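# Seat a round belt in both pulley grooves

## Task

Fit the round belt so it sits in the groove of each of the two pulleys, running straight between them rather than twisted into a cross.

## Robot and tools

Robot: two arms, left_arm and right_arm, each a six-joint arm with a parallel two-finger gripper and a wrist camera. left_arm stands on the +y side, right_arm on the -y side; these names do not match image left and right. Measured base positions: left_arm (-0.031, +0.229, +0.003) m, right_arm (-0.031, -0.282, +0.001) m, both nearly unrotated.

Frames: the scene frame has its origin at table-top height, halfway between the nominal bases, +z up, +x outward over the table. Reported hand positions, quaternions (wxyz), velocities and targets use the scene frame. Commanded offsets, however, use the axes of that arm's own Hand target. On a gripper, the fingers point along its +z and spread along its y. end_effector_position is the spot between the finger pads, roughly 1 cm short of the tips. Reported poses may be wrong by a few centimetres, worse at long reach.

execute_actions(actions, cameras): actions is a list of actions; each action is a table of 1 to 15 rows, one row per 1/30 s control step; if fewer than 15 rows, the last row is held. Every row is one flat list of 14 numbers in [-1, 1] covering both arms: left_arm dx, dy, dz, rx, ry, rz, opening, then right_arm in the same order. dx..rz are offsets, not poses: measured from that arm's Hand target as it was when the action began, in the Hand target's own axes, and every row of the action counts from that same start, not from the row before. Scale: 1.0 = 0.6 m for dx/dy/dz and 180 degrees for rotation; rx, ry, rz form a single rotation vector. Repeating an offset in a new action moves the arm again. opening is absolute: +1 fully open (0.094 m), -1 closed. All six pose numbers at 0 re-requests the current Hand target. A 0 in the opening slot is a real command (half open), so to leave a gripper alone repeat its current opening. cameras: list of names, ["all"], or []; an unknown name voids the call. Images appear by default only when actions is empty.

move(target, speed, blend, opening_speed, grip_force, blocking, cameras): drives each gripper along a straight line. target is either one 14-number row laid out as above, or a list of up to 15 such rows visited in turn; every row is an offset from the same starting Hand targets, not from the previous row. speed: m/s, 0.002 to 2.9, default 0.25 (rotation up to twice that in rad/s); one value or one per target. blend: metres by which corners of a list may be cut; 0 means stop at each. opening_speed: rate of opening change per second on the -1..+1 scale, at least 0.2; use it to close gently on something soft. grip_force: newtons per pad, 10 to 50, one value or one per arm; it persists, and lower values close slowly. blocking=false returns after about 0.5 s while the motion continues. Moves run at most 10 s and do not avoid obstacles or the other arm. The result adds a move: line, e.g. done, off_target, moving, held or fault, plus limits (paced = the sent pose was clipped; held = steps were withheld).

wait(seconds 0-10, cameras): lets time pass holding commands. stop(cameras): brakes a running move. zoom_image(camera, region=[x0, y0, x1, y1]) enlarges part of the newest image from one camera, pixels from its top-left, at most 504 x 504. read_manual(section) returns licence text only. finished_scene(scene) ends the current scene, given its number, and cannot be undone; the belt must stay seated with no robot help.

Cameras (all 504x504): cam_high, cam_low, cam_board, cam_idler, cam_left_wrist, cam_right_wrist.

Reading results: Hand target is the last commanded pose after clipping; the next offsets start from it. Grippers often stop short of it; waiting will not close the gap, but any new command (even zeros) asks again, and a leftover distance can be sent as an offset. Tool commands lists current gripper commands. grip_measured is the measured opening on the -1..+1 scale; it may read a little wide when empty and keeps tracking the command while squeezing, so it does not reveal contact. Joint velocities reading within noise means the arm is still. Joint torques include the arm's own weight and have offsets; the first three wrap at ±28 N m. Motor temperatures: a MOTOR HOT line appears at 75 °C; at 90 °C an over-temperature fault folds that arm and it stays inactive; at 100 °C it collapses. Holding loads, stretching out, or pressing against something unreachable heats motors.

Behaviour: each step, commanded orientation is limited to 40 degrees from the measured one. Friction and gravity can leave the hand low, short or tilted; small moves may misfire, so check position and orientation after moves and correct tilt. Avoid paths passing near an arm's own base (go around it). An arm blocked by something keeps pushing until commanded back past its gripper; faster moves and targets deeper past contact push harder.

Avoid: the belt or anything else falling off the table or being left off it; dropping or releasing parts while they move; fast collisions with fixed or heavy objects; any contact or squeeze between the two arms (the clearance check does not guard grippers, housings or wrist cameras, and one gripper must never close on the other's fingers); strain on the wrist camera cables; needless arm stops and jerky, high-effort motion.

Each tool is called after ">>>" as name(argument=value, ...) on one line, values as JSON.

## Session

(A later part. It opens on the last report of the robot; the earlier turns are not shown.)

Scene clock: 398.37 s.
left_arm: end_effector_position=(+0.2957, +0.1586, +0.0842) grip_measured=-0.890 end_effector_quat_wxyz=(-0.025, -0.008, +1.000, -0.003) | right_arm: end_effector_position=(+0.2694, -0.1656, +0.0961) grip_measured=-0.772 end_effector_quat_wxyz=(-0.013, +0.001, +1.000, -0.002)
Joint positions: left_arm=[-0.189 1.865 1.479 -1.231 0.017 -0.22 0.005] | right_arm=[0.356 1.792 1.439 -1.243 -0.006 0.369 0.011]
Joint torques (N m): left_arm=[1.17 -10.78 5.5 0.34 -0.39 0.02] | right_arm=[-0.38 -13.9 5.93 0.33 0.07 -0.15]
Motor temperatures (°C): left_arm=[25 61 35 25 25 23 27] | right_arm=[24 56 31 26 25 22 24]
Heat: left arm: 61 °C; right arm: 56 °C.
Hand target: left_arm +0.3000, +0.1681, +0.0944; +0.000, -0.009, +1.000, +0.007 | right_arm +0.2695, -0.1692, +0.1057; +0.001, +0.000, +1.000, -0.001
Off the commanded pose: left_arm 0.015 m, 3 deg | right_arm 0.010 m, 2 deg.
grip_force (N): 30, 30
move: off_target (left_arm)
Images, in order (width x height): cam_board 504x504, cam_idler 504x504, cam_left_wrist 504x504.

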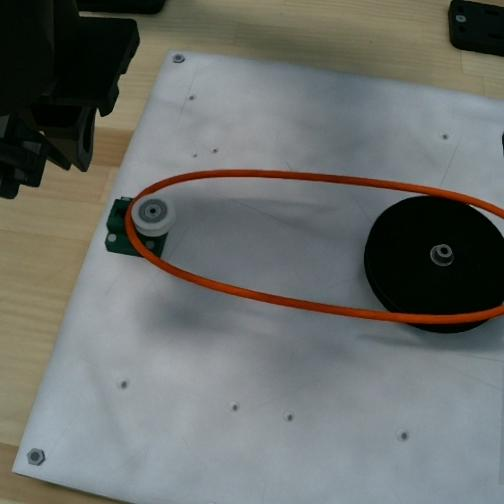

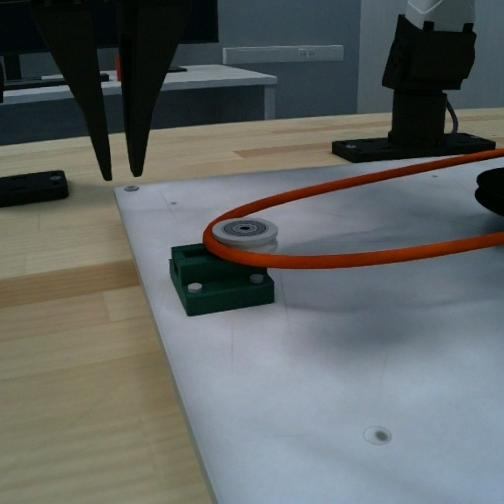

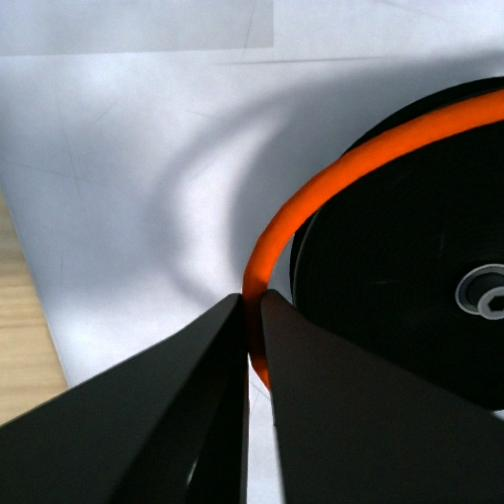

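>>> move(target=[0.0,0.006,0.037,0,0,0,-0.94,0,0,0,0,0,0,-0.77], speed=0.03, cameras=["cam_idler","cam_board","cam_left_wrist","cam_low"])

>>> zoom_image(camera="cam_low", region=[330, 240, 450, 330])

>>> zoom_image(camera="cam_board", region=[340, 120, 504, 360])

Scene clock: 416.97 s.
left_arm: end_effector_position=(+0.2946, +0.1609, +0.0658) grip_measured=-0.890 end_effector_quat_wxyz=(-0.022, -0.006, +1.000, -0.007) | right_arm: end_effector_position=(+0.2694, -0.1656, +0.0961) grip_measured=-0.772 end_effector_quat_wxyz=(-0.013, +0.001, +1.000, -0.002)
Joint positions: left_arm=[-0.18 1.865 1.405 -1.15 0.022 -0.207 0.005] | right_arm=[0.356 1.792 1.439 -1.243 -0.006 0.369 0.011]
Joint torques (N m): left_arm=[1.42 -9.92 5.33 0.4 -0.44 0.01] | right_arm=[-0.34 -13.63 6.16 0.33 0.05 -0.11]
Motor temperatures (°C): left_arm=[25 64 35 24 25 23 27] | right_arm=[24 54 31 26 25 22 24]
Heat: left arm: 64 °C; right arm: 54 °C.
Hand target: left_arm +0.2998, +0.1720, +0.0722; +0.000, -0.009, +1.000, +0.007 | right_arm +0.2695, -0.1692, +0.1057; +0.001, +0.000, +1.000, -0.001
Off the commanded pose: left_arm 0.014 m, 3 deg | right_arm 0.010 m, 2 deg.
grip_force (N): 30, 30
move: off_target (left_arm)
Images, in order (width x height): cam_low 504x504, cam_board 504x504, cam_idler 504x504, cam_left_wrist 504x504.

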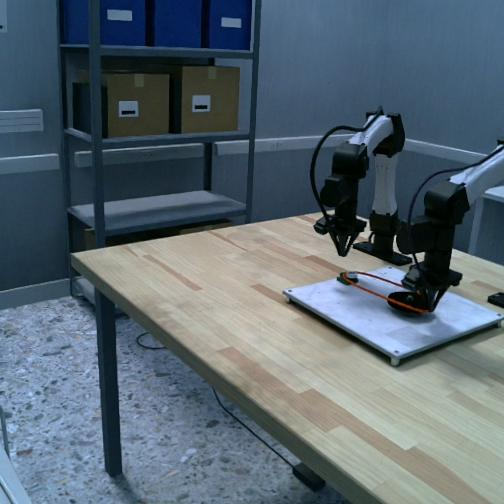

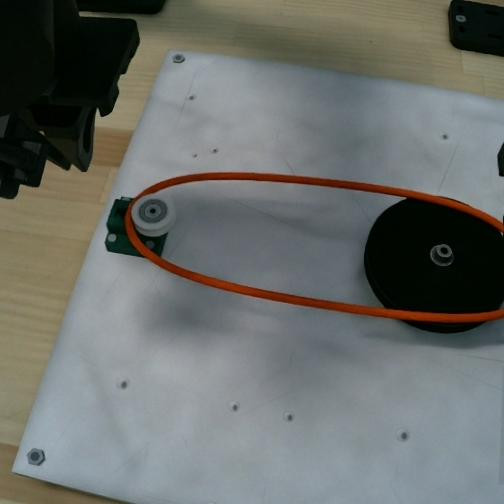

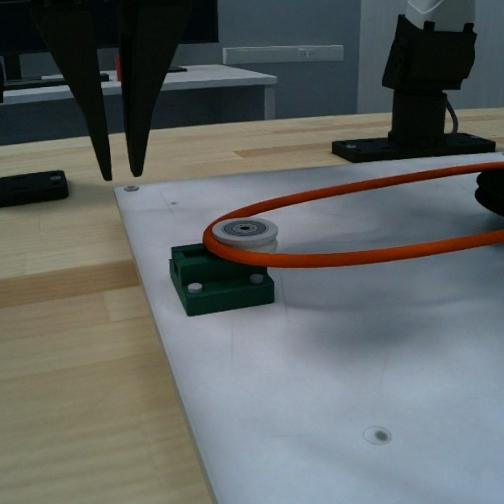

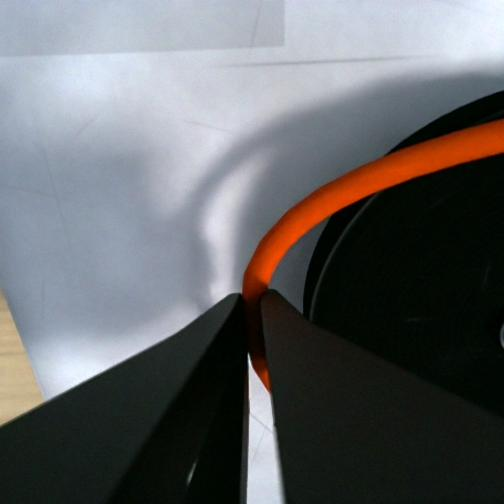

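Scaled by 4.200 from the camera's 504x504 image, which has a finer 720x720 frame.

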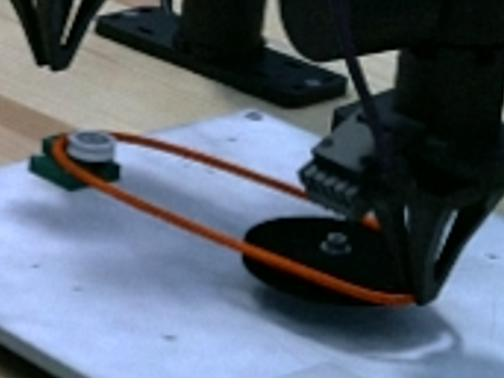

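Scaled by 2.100 from the camera's 504x504 image, which has a finer 720x720 frame.

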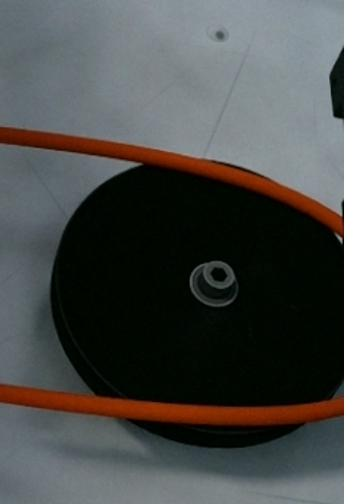

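>>> move(target=[0.002,-0.01,0.013,0,0,0,-0.94,0,0,0,0,0,0,-0.77], speed=0.03, cameras=["cam_idler","cam_board","cam_left_wrist","cam_low"])

>>> zoom_image(camera="cam_low", region=[380, 260, 450, 330])

>>> zoom_image(camera="cam_board", region=[340, 120, 504, 360])

Scene clock: 435.57 s.
left_arm: end_effector_position=(+0.2948, +0.1599, +0.0605) grip_measured=-0.890 end_effector_quat_wxyz=(-0.019, -0.005, +1.000, -0.008) | right_arm: end_effector_position=(+0.2694, -0.1656, +0.0961) grip_measured=-0.772 end_effector_quat_wxyz=(-0.013, +0.001, +1.000, -0.002)
Joint positions: left_arm=[-0.182 1.865 1.383 -1.122 0.024 -0.207 0.005] | right_arm=[0.356 1.792 1.439 -1.243 -0.006 0.369 0.011]
Joint torques (N m): left_arm=[-0.12 -9.42 5.12 0.43 -0.45 -0.17] | right_arm=[-0.25 -13.78 5.97 0.31 0.11 -0.13]
Motor temperatures (°C): left_arm=[25 64 35 24 25 23 27] | right_arm=[24 53 31 26 25 22 24]
Heat: left arm: 64 °C; right arm: 53 °C.
Hand target: left_arm +0.2988, +0.1661, +0.0644; +0.000, -0.009, +1.000, +0.007 | right_arm +0.2695, -0.1692, +0.1057; +0.001, +0.000, +1.000, -0.001
Off the commanded pose: left_arm 0.008 m, 3 deg | right_arm 0.010 m, 2 deg.
grip_force (N): 30, 30
move: off_target (left_arm)
Images, in order (width x height): cam_low 504x504, cam_board 504x504, cam_idler 504x504, cam_left_wrist 504x504.

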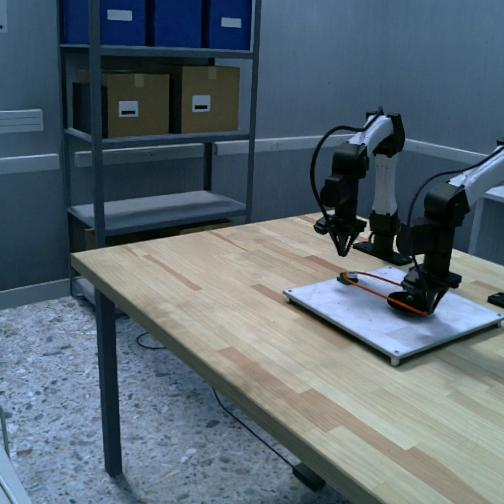

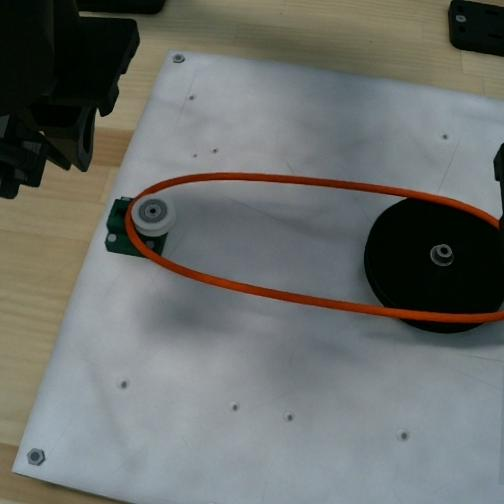

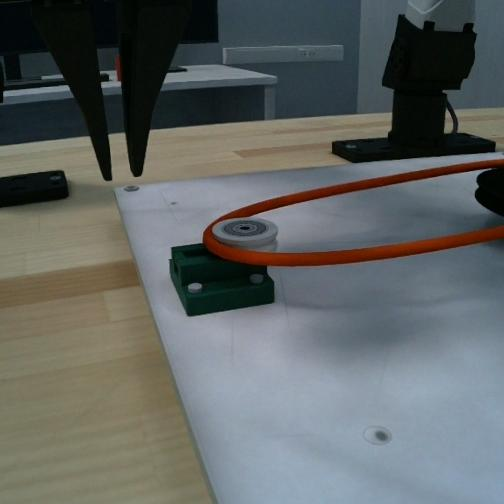

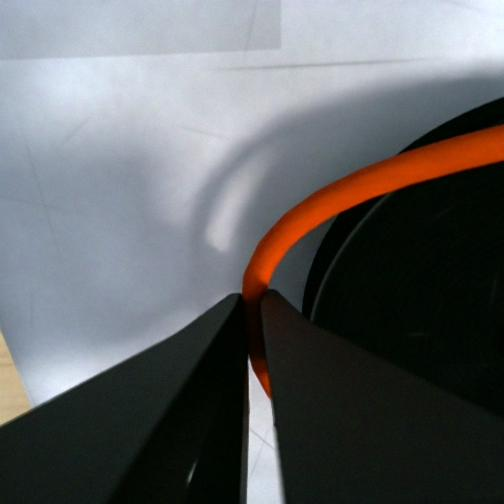

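Scaled by 7.200 from the camera's 504x504 image, which has a finer 720x720 frame.

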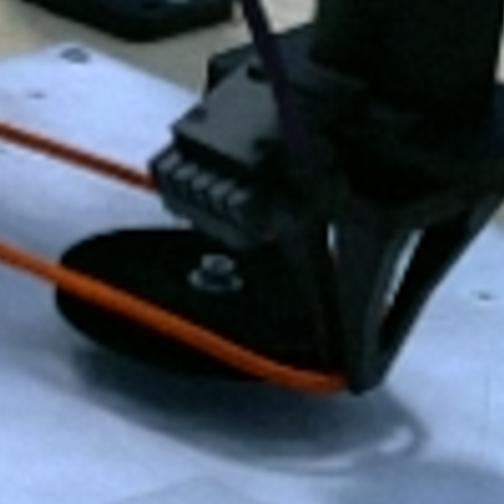

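Scaled by 2.100 from the camera's 504x504 image, which has a finer 720x720 frame.

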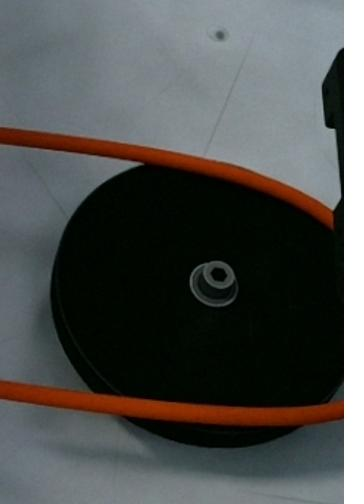

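>>> move(target=[0.0,-0.006,0.009,0,0,0,-0.94,0,0,0,0,0,0,-0.77], speed=0.03, cameras=["cam_board","cam_left_wrist","cam_low"])

>>> zoom_image(camera="cam_low", region=[380, 260, 450, 330])

>>> zoom_image(camera="cam_left_wrist", region=[200, 60, 504, 364])

Scene clock: 448.73 s.
left_arm: end_effector_position=(+0.2949, +0.1571, +0.0576) grip_measured=-0.890 end_effector_quat_wxyz=(-0.016, -0.004, +1.000, -0.009) | right_arm: end_effector_position=(+0.2694, -0.1656, +0.0961) grip_measured=-0.772 end_effector_quat_wxyz=(-0.013, +0.001, +1.000, -0.002)
Joint positions: left_arm=[-0.19 1.865 1.372 -1.105 0.024 -0.213 0.005] | right_arm=[0.356 1.792 1.439 -1.243 -0.006 0.369 0.011]
Joint torques (N m): left_arm=[-0.32 -8.83 5.08 0.48 -0.46 -0.21] | right_arm=[-0.38 -13.74 6.01 0.34 0.13 -0.12]
Motor temperatures (°C): left_arm=[25 63 35 24 25 23 27] | right_arm=[24 53 31 25 25 22 23]
Heat: left arm: 63 °C; right arm: 53 °C.
Hand target: left_arm +0.2988, +0.1625, +0.0589; +0.000, -0.009, +1.000, +0.007 | right_arm +0.2695, -0.1692, +0.1057; +0.001, +0.000, +1.000, -0.001
Off the commanded pose: left_arm 0.007 m, 3 deg | right_arm 0.010 m, 2 deg.
grip_force (N): 30, 30
move: off_target (left_arm)
Images, in order (width x height): cam_low 504x504, cam_board 504x504, cam_left_wrist 504x504.

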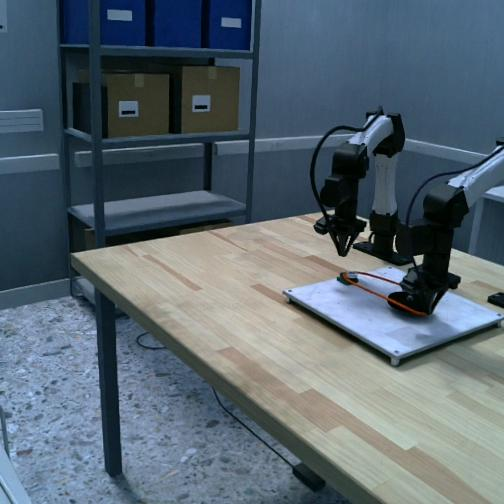

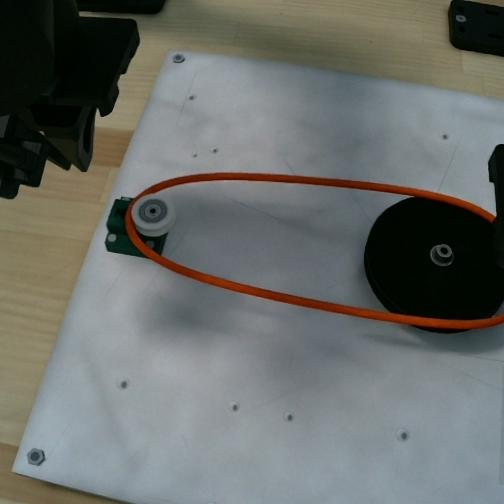

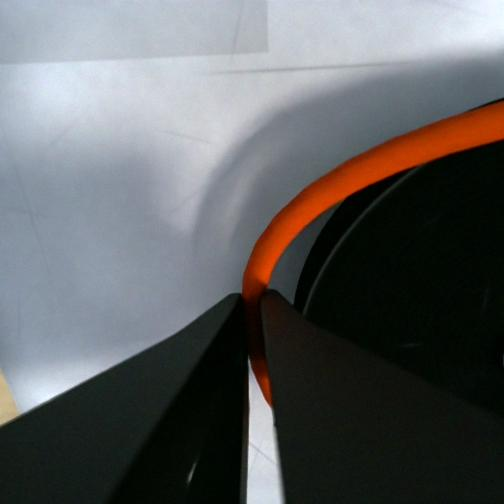

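Scaled by 7.200 from the camera's 504x504 image, which has a finer 720x720 frame.

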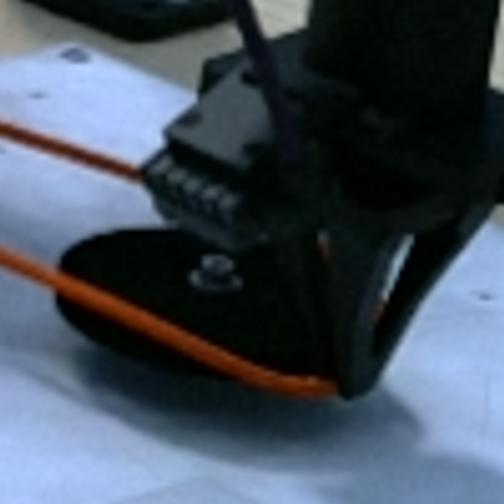

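Scaled by 1.658 from the camera's 504x504 image, which has a finer 720x720 frame.

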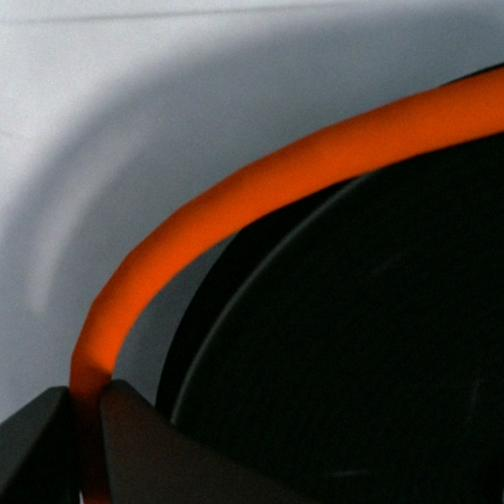

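>>> move(target=[0.0,-0.007,0.0,0,0,0,-0.8,0,0,0,0,0,0,-0.77], speed=0.03, opening_speed=0.3, cameras=["cam_board","cam_left_wrist","cam_low"])

>>> zoom_image(camera="cam_left_wrist", region=[200, 60, 504, 364])

>>> zoom_image(camera="cam_low", region=[380, 260, 450, 330])

Scene clock: 459.03 s.
left_arm: end_effector_position=(+0.2951, +0.1582, +0.0575) grip_measured=-0.802 end_effector_quat_wxyz=(-0.014, -0.006, +1.000, +0.001) | right_arm: end_effector_position=(+0.2694, -0.1656, +0.0961) grip_measured=-0.772 end_effector_quat_wxyz=(-0.013, +0.001, +1.000, -0.002)
Joint positions: left_arm=[-0.198 1.865 1.372 -1.105 0.003 -0.224 0.009] | right_arm=[0.356 1.792 1.439 -1.243 -0.006 0.369 0.011]
Joint torques (N m): left_arm=[-0.8 -8.53 5.44 0.46 -0.25 -0.25] | right_arm=[-0.23 -13.79 5.9 0.33 0.08 -0.08]
Motor temperatures (°C): left_arm=[25 62 35 24 25 23 27] | right_arm=[24 54 31 25 25 22 23]
Heat: left arm: 62 °C; right arm: 54 °C.
Hand target: left_arm +0.2989, +0.1583, +0.0588; +0.000, -0.009, +1.000, +0.007 | right_arm +0.2695, -0.1692, +0.1057; +0.001, +0.000, +1.000, -0.001
Off the commanded pose: left_arm 0.004 m, 2 deg | right_arm 0.010 m, 2 deg.
grip_force (N): 30, 30
move: done
Images, in order (width x height): cam_low 504x504, cam_board 504x504, cam_left_wrist 504x504.

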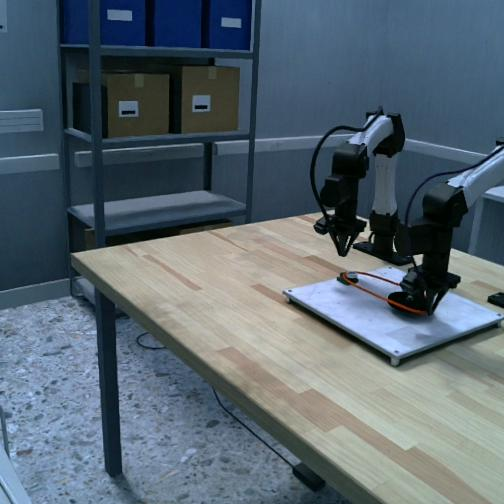

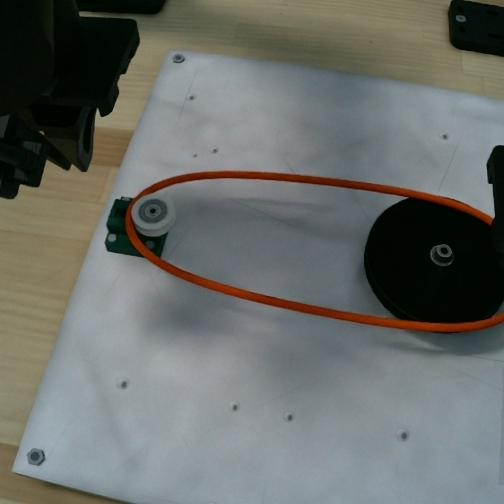

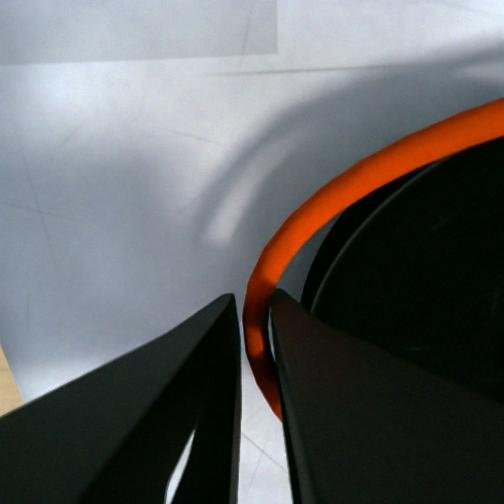

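Scaled by 1.658 from the camera's 504x504 image, which has a finer 720x720 frame.

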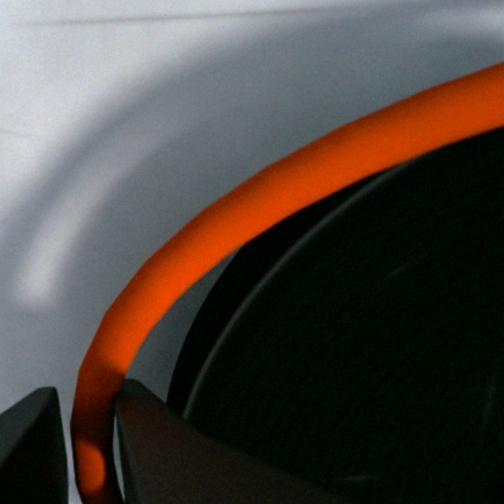

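Scaled by 7.200 from the camera's 504x504 image, which has a finer 720x720 frame.

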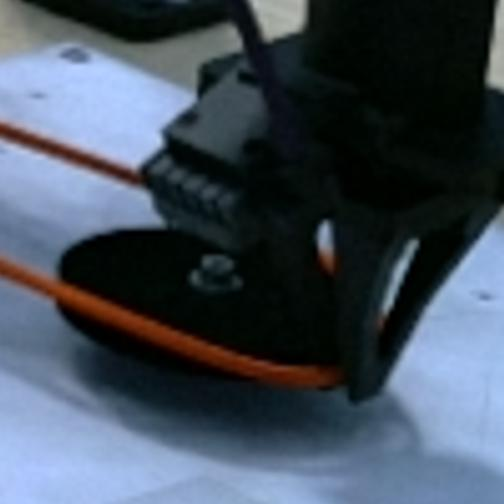

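>>> move(target=[0.0,-0.009,0.0,0,0,0,-0.8,0,0,0,0,0,0,-0.77], speed=0.03, cameras=["cam_board","cam_left_wrist","cam_low"])

>>> zoom_image(camera="cam_left_wrist", region=[200, 60, 504, 364])

>>> zoom_image(camera="cam_low", region=[380, 260, 450, 330])

Scene clock: 469.33 s.
left_arm: end_effector_position=(+0.2945, +0.1556, +0.0575) grip_measured=-0.802 end_effector_quat_wxyz=(-0.013, -0.006, +1.000, +0.006) | right_arm: end_effector_position=(+0.2694, -0.1656, +0.0961) grip_measured=-0.772 end_effector_quat_wxyz=(-0.013, +0.001, +1.000, -0.002)
Joint positions: left_arm=[-0.211 1.865 1.372 -1.105 -0.007 -0.238 0.009] | right_arm=[0.356 1.792 1.439 -1.243 -0.006 0.369 0.011]
Joint torques (N m): left_arm=[-0.98 -8.2 6.05 0.45 -0.18 -0.26] | right_arm=[-0.32 -13.7 5.79 0.33 0.1 -0.11]
Motor temperatures (°C): left_arm=[25 61 35 24 25 23 27] | right_arm=[24 54 31 25 25 22 23]
Heat: left arm: 61 °C; right arm: 54 °C.
Hand target: left_arm +0.2990, +0.1531, +0.0587; +0.000, -0.009, +1.000, +0.007 | right_arm +0.2695, -0.1692, +0.1057; +0.001, +0.000, +1.000, -0.001
Off the commanded pose: left_arm 0.005 m, 1 deg | right_arm 0.010 m, 2 deg.
grip_force (N): 30, 30
move: done
Images, in order (width x height): cam_low 504x504, cam_board 504x504, cam_left_wrist 504x504.

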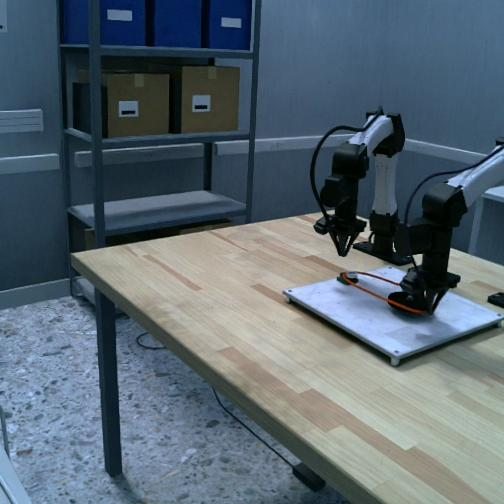

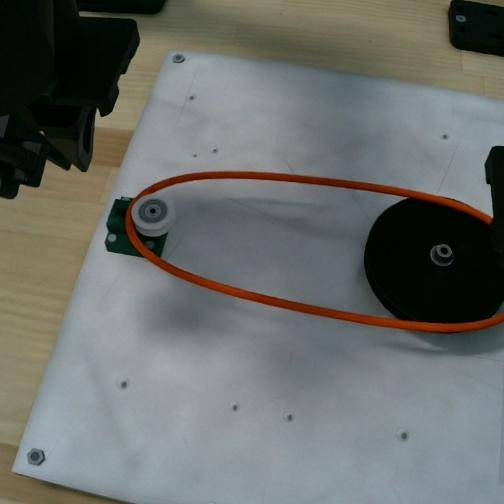

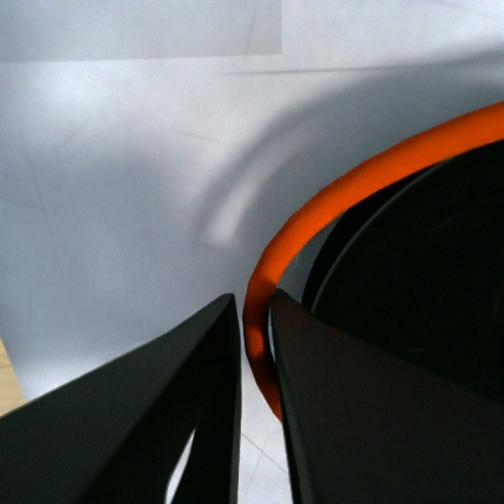

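Scaled by 1.658 from the camera's 504x504 image, which has a finer 720x720 frame.

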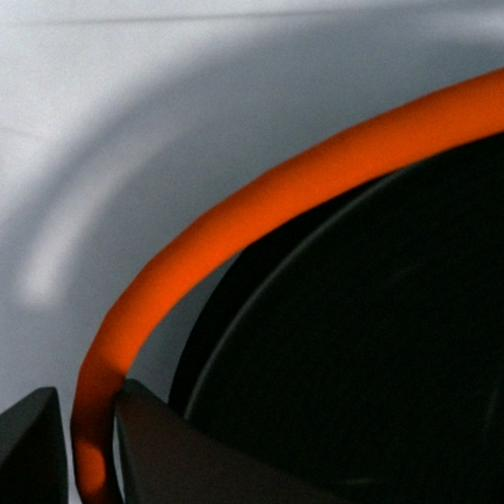

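Scaled by 7.200 from the camera's 504x504 image, which has a finer 720x720 frame.

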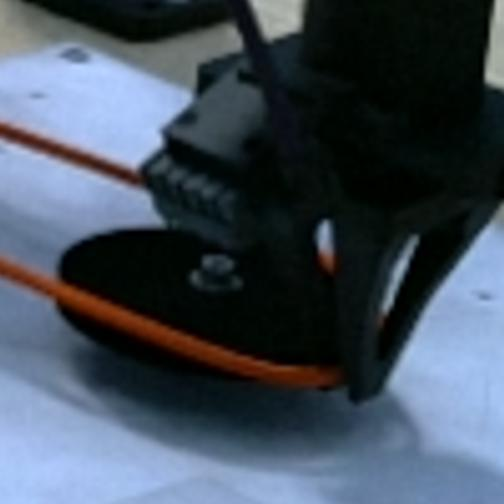

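>>> move(target=[[0,0.004,0,0,0,0,-0.8,0,0,0,0,0,0,-0.77],[0,0.006,-0.05,0,0,0,-0.8,0,0,0,0,0,0,-0.77]], speed=0.08, cameras=["cam_board","cam_left_wrist","cam_low"])

>>> zoom_image(camera="cam_low", region=[330, 240, 450, 330])

Scene clock: 479.37 s.
left_arm: end_effector_position=(+0.2963, +0.1526, +0.0739) grip_measured=-0.802 end_effector_quat_wxyz=(-0.016, -0.005, +1.000, +0.003) | right_arm: end_effector_position=(+0.2694, -0.1656, +0.0961) grip_measured=-0.772 end_effector_quat_wxyz=(-0.013, +0.001, +1.000, -0.002)
Joint positions: left_arm=[-0.214 1.865 1.438 -1.176 0.002 -0.238 0.009] | right_arm=[0.356 1.792 1.439 -1.243 -0.006 0.369 0.011]
Joint torques (N m): left_arm=[0.14 -10.26 8.06 0.05 -0.25 -0.14] | right_arm=[-0.4 -13.98 5.87 0.32 0.08 -0.13]
Motor temperatures (°C): left_arm=[25 60 35 24 25 23 27] | right_arm=[24 54 31 25 25 22 23]
Heat: left arm: 60 °C; right arm: 54 °C.
Hand target: left_arm +0.2990, +0.1561, +0.0888; +0.000, -0.009, +1.000, +0.007 | right_arm +0.2695, -0.1692, +0.1057; +0.001, +0.000, +1.000, -0.001
Off the commanded pose: left_arm 0.016 m, 2 deg | right_arm 0.010 m, 2 deg.
grip_force (N): 30, 30
move: off_target (left_arm)
Images, in order (width x height): cam_low 504x504, cam_board 504x504, cam_left_wrist 504x504.

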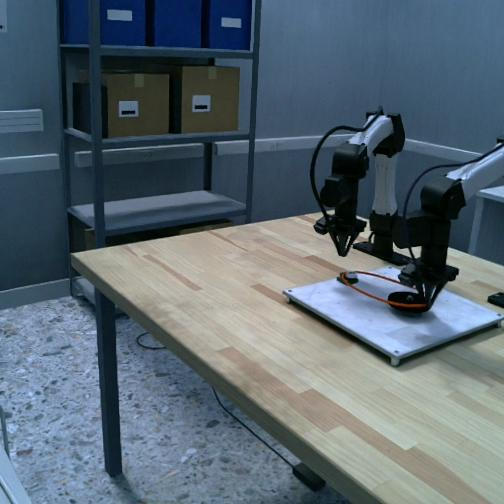

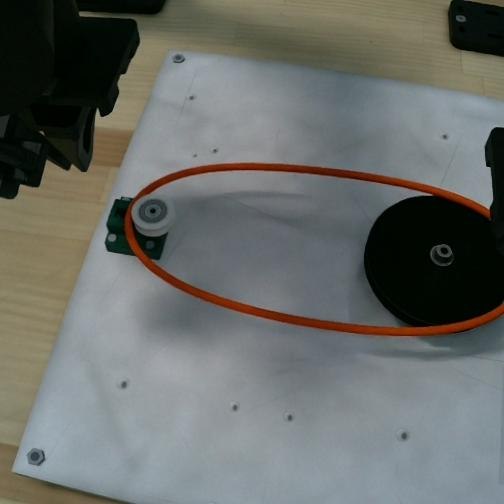

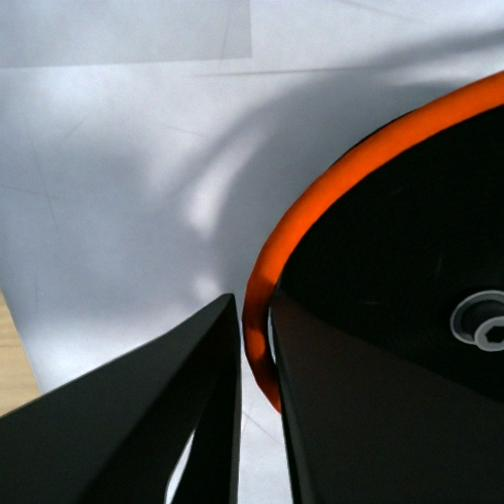

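Scaled by 4.200 from the camera's 504x504 image, which has a finer 720x720 frame.

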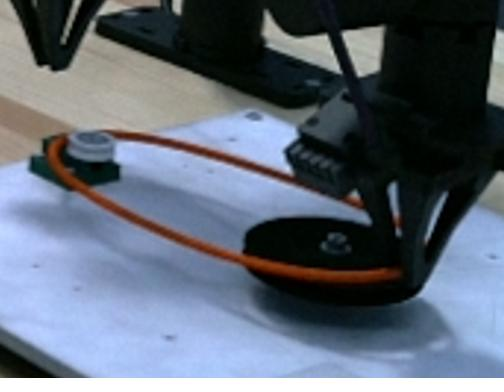

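>>> move(target=[0,0,0,0,0,0,-0.94,0,0,0,0,0,0,-0.77], opening_speed=0.4)

>>> move(target=[[0,0.017,0,0,0,0,-0.94,0,0,0,0,0,0,-0.77],[0,0.016,0.048,0,0,0,-0.94,0,0,0,0,0,0,-0.77]], speed=0.05, cameras=["cam_board","cam_left_wrist","cam_low"])

>>> zoom_image(camera="cam_low", region=[330, 240, 450, 330])

Scene clock: 520.23 s.
left_arm: end_effector_position=(+0.2961, +0.1520, +0.0739) grip_measured=-0.884 end_effector_quat_wxyz=(-0.017, -0.005, +1.000, +0.001) | right_arm: end_effector_position=(+0.2694, -0.1656, +0.0961) grip_measured=-0.772 end_effector_quat_wxyz=(-0.013, +0.001, +1.000, -0.002)
Joint positions: left_arm=[-0.214 1.865 1.438 -1.176 0.005 -0.238 0.005] | right_arm=[0.356 1.792 1.439 -1.243 -0.006 0.369 0.011]
Joint torques (N m): left_arm=[0.14 -10.25 8.01 0.07 -0.29 -0.16] | right_arm=[-0.25 -13.82 6.02 0.35 0.11 -0.1]
Motor temperatures (°C): left_arm=[25 65 36 24 25 23 26] | right_arm=[24 55 31 25 25 22 23]
Heat: left arm: 65 °C; right arm: 55 °C.
Hand target: left_arm +0.2990, +0.1561, +0.0888; +0.000, -0.009, +1.000, +0.007 | right_arm +0.2695, -0.1692, +0.1057; +0.001, +0.000, +1.000, -0.001
Off the commanded pose: left_arm 0.016 m, 2 deg | right_arm 0.010 m, 2 deg.
grip_force (N): 30, 30
move: off_target (left_arm)

Scene clock: 521.93 s.
left_arm: end_effector_position=(+0.2941, +0.1574, +0.0573) grip_measured=-0.884 end_effector_quat_wxyz=(-0.016, -0.007, +1.000, -0.004) | right_arm: end_effector_position=(+0.2694, -0.1656, +0.0961) grip_measured=-0.772 end_effector_quat_wxyz=(-0.013, +0.001, +1.000, -0.002)
Joint positions: left_arm=[-0.195 1.865 1.37 -1.107 0.015 -0.224 0.005] | right_arm=[0.356 1.792 1.439 -1.243 -0.006 0.369 0.011]
Joint torques (N m): left_arm=[1.14 -9.17 5.19 0.45 -0.37 0] | right_arm=[-0.42 -13.72 5.74 0.33 0.08 -0.09]
Motor temperatures (°C): left_arm=[25 65 36 24 25 23 26] | right_arm=[24 55 31 25 25 22 23]
Heat: left arm: 65 °C; right arm: 55 °C.
Hand target: left_arm +0.2988, +0.1662, +0.0601; +0.000, -0.009, +1.000, +0.007 | right_arm +0.2695, -0.1692, +0.1057; +0.001, +0.000, +1.000, -0.001
Off the commanded pose: left_arm 0.010 m, 2 deg | right_arm 0.010 m, 2 deg.
grip_force (N): 30, 30
move: done
Images, in order (width x height): cam_low 504x504, cam_board 504x504, cam_left_wrist 504x504.

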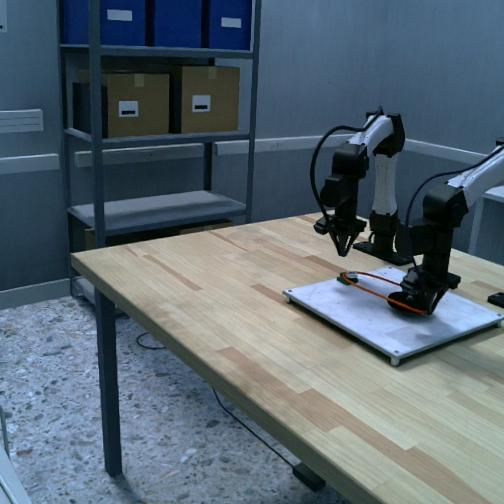

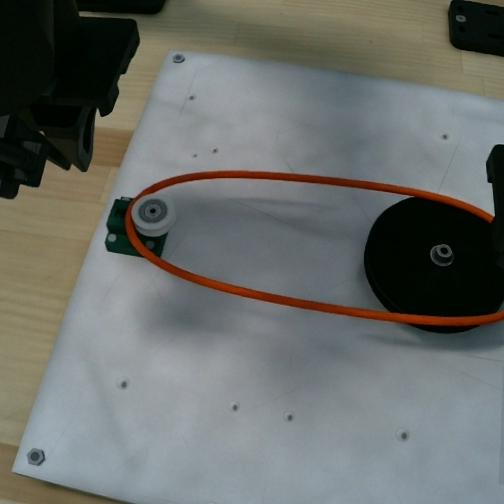

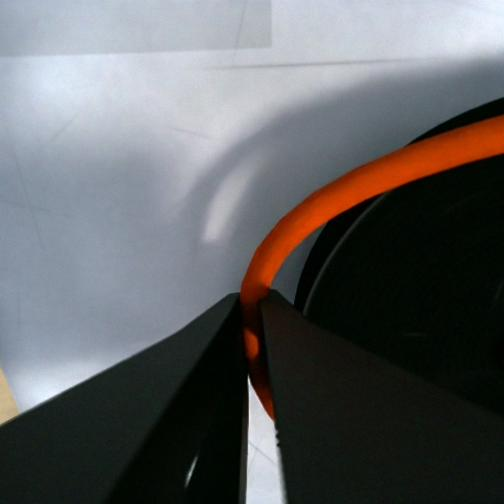

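Scaled by 4.200 from the camera's 504x504 image, which has a finer 720x720 frame.

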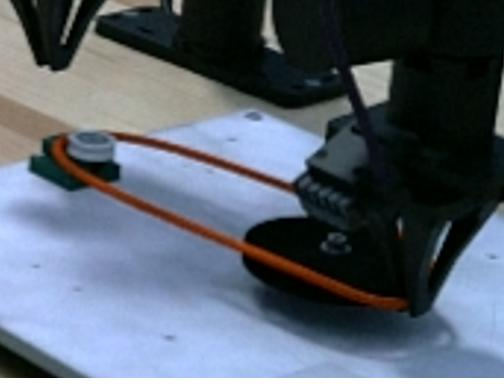

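>>> move(target=[[0,0,0,0,0,0,-0.82,0,0,0,0,0,0,-0.77],[-0.041,-0.01,0,0,0,0.139,-0.82,0,0,0,0,0,0,-0.77]], speed=0.04, cameras=["cam_board","cam_left_wrist","cam_low"])

>>> zoom_image(camera="cam_low", region=[330, 240, 450, 330])

Scene clock: 536.80 s.
left_arm: end_effector_position=(+0.3187, +0.1531, +0.0597) grip_measured=-0.822 end_effector_quat_wxyz=(+0.001, +0.206, +0.978, -0.007) | right_arm: end_effector_position=(+0.2694, -0.1656, +0.0961) grip_measured=-0.772 end_effector_quat_wxyz=(-0.013, +0.001, +1.000, -0.002)
Joint positions: left_arm=[-0.193 1.926 1.463 -1.106 0.013 0.208 0.008] | right_arm=[0.356 1.792 1.439 -1.243 -0.006 0.369 0.011]
Joint torques (N m): left_arm=[0.83 -7.1 8.16 0.22 -0.33 0.07] | right_arm=[-0.17 -13.72 5.96 0.36 0.11 -0.08]
Motor temperatures (°C): left_arm=[25 62 36 24 25 23 26] | right_arm=[24 56 31 25 25 22 23]
Heat: left arm: 62 °C; right arm: 56 °C.
Hand target: left_arm +0.3235, +0.1607, +0.0600; -0.002, +0.208, +0.978, +0.007 | right_arm +0.2695, -0.1692, +0.1057; +0.001, +0.000, +1.000, -0.001
Off the commanded pose: left_arm 0.009 m, 2 deg | right_arm 0.010 m, 2 deg.
grip_force (N): 30, 30
move: done
Images, in order (width x height): cam_low 504x504, cam_board 504x504, cam_left_wrist 504x504.

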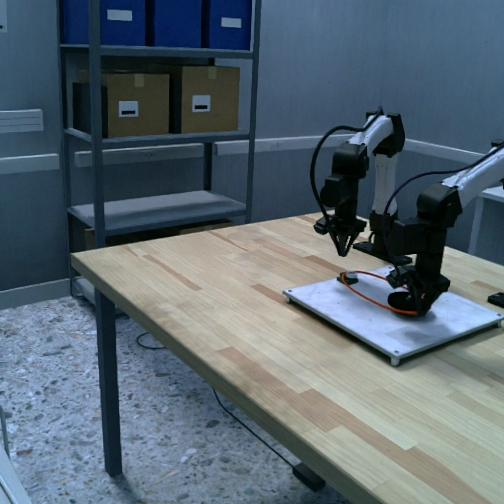

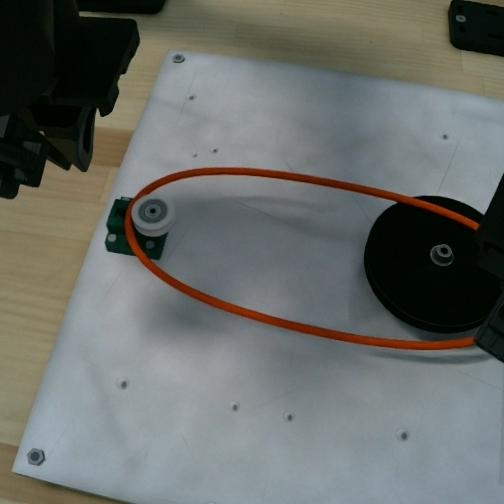

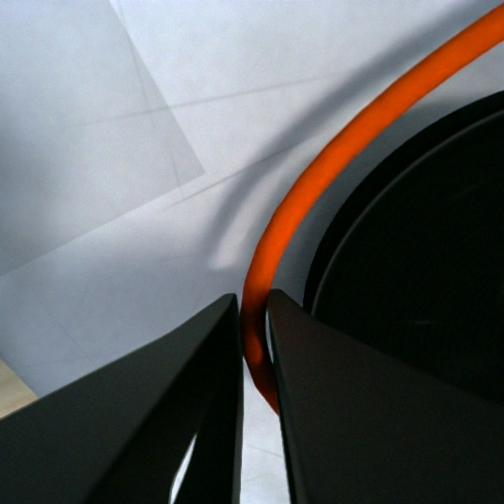

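Scaled by 4.200 from the camera's 504x504 image, which has a finer 720x720 frame.

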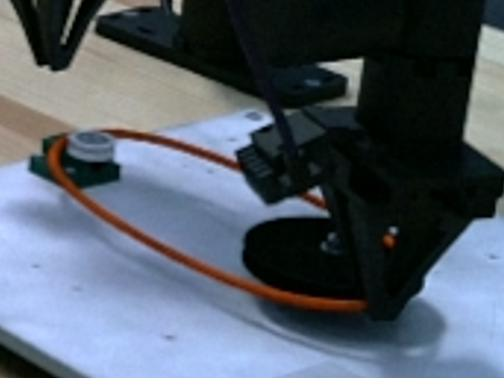

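>>> move(target=[[0.046,-0.011,0,0,0,-0.139,-0.82,0,0,0,0,0,0,-0.77],[0.091,-0.046,0,0,0,-0.306,-0.82,0,0,0,0,0,0,-0.77]], speed=0.04, blend=[0.01,0], cameras=["cam_board","cam_left_wrist","cam_low","cam_idler"])

>>> zoom_image(camera="cam_low", region=[330, 240, 450, 330])

>>> zoom_image(camera="cam_board", region=[340, 120, 504, 360])

Scene clock: 570.57 s.
left_arm: end_effector_position=(+0.2691, +0.1561, +0.0520) grip_measured=-0.822 end_effector_quat_wxyz=(-0.022, -0.183, +0.983, +0.002) | right_arm: end_effector_position=(+0.2694, -0.1656, +0.0961) grip_measured=-0.772 end_effector_quat_wxyz=(-0.013, +0.001, +1.000, -0.002)
Joint positions: left_arm=[-0.215 1.793 1.256 -1.075 0.015 -0.598 0.008] | right_arm=[0.356 1.792 1.439 -1.243 -0.006 0.369 0.011]
Joint torques (N m): left_arm=[-0.31 -9.88 5.31 0.34 -0.39 -0.23] | right_arm=[-0.34 -13.85 5.82 0.32 0.12 -0.14]
Motor temperatures (°C): left_arm=[25 58 39 24 25 23 26] | right_arm=[24 56 31 25 25 22 23]
Heat: left arm: 58 °C; right arm: 56 °C.
Hand target: left_arm +0.2727, +0.1602, +0.0600; +0.001, -0.189, +0.982, +0.007 (not the last commanded pose) | right_arm +0.2695, -0.1692, +0.1057; +0.001, +0.000, +1.000, -0.001
Off the commanded pose: left_arm 0.011 m, 10 deg | right_arm 0.010 m, 2 deg.
grip_force (N): 30, 30
move: off_target (left_arm; path cut at 10 s); path passed 1 of 2 targets
Images, in order (width x height): cam_low 504x504, cam_board 504x504, cam_idler 504x504, cam_left_wrist 504x504.

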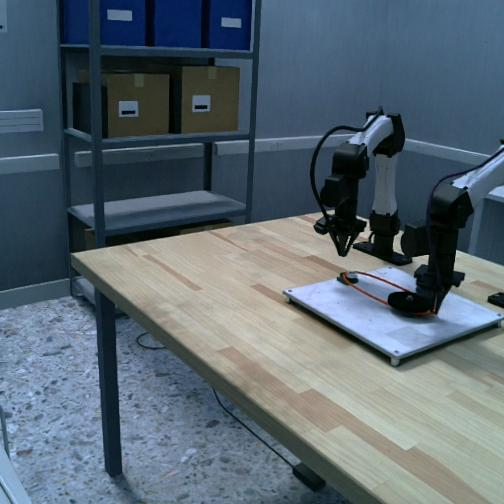

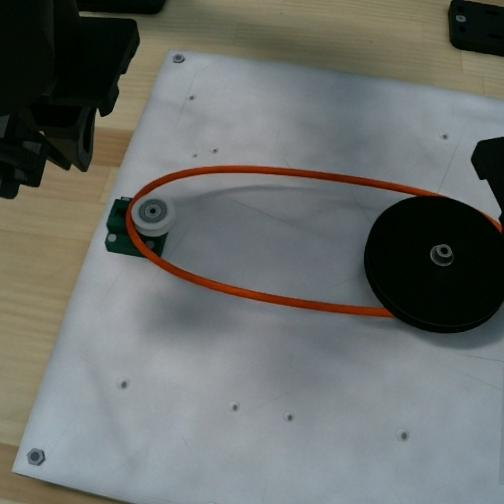

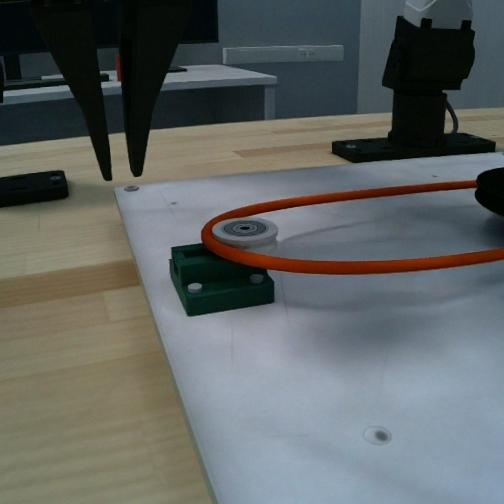

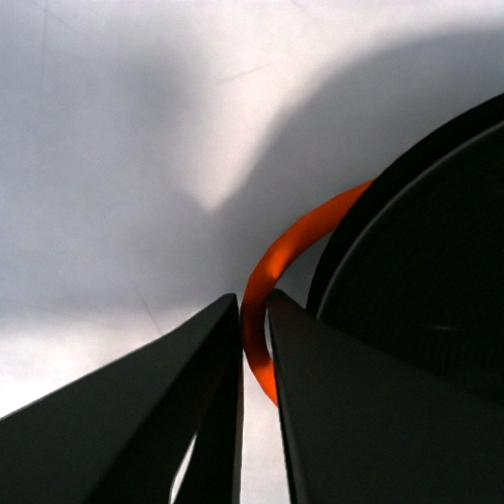

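Scaled by 4.200 from the camera's 504x504 image, which has a finer 720x720 frame.

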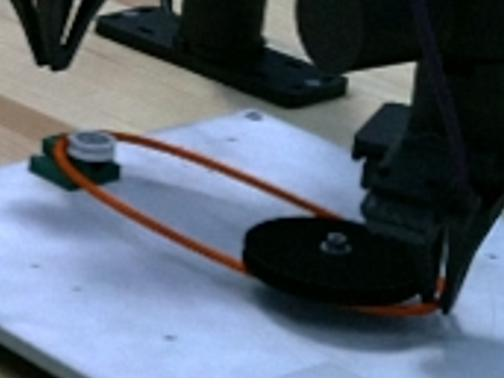

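Scaled by 2.100 from the camera's 504x504 image, which has a finer 720x720 frame.

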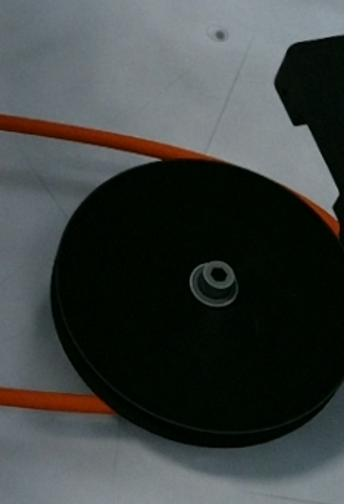

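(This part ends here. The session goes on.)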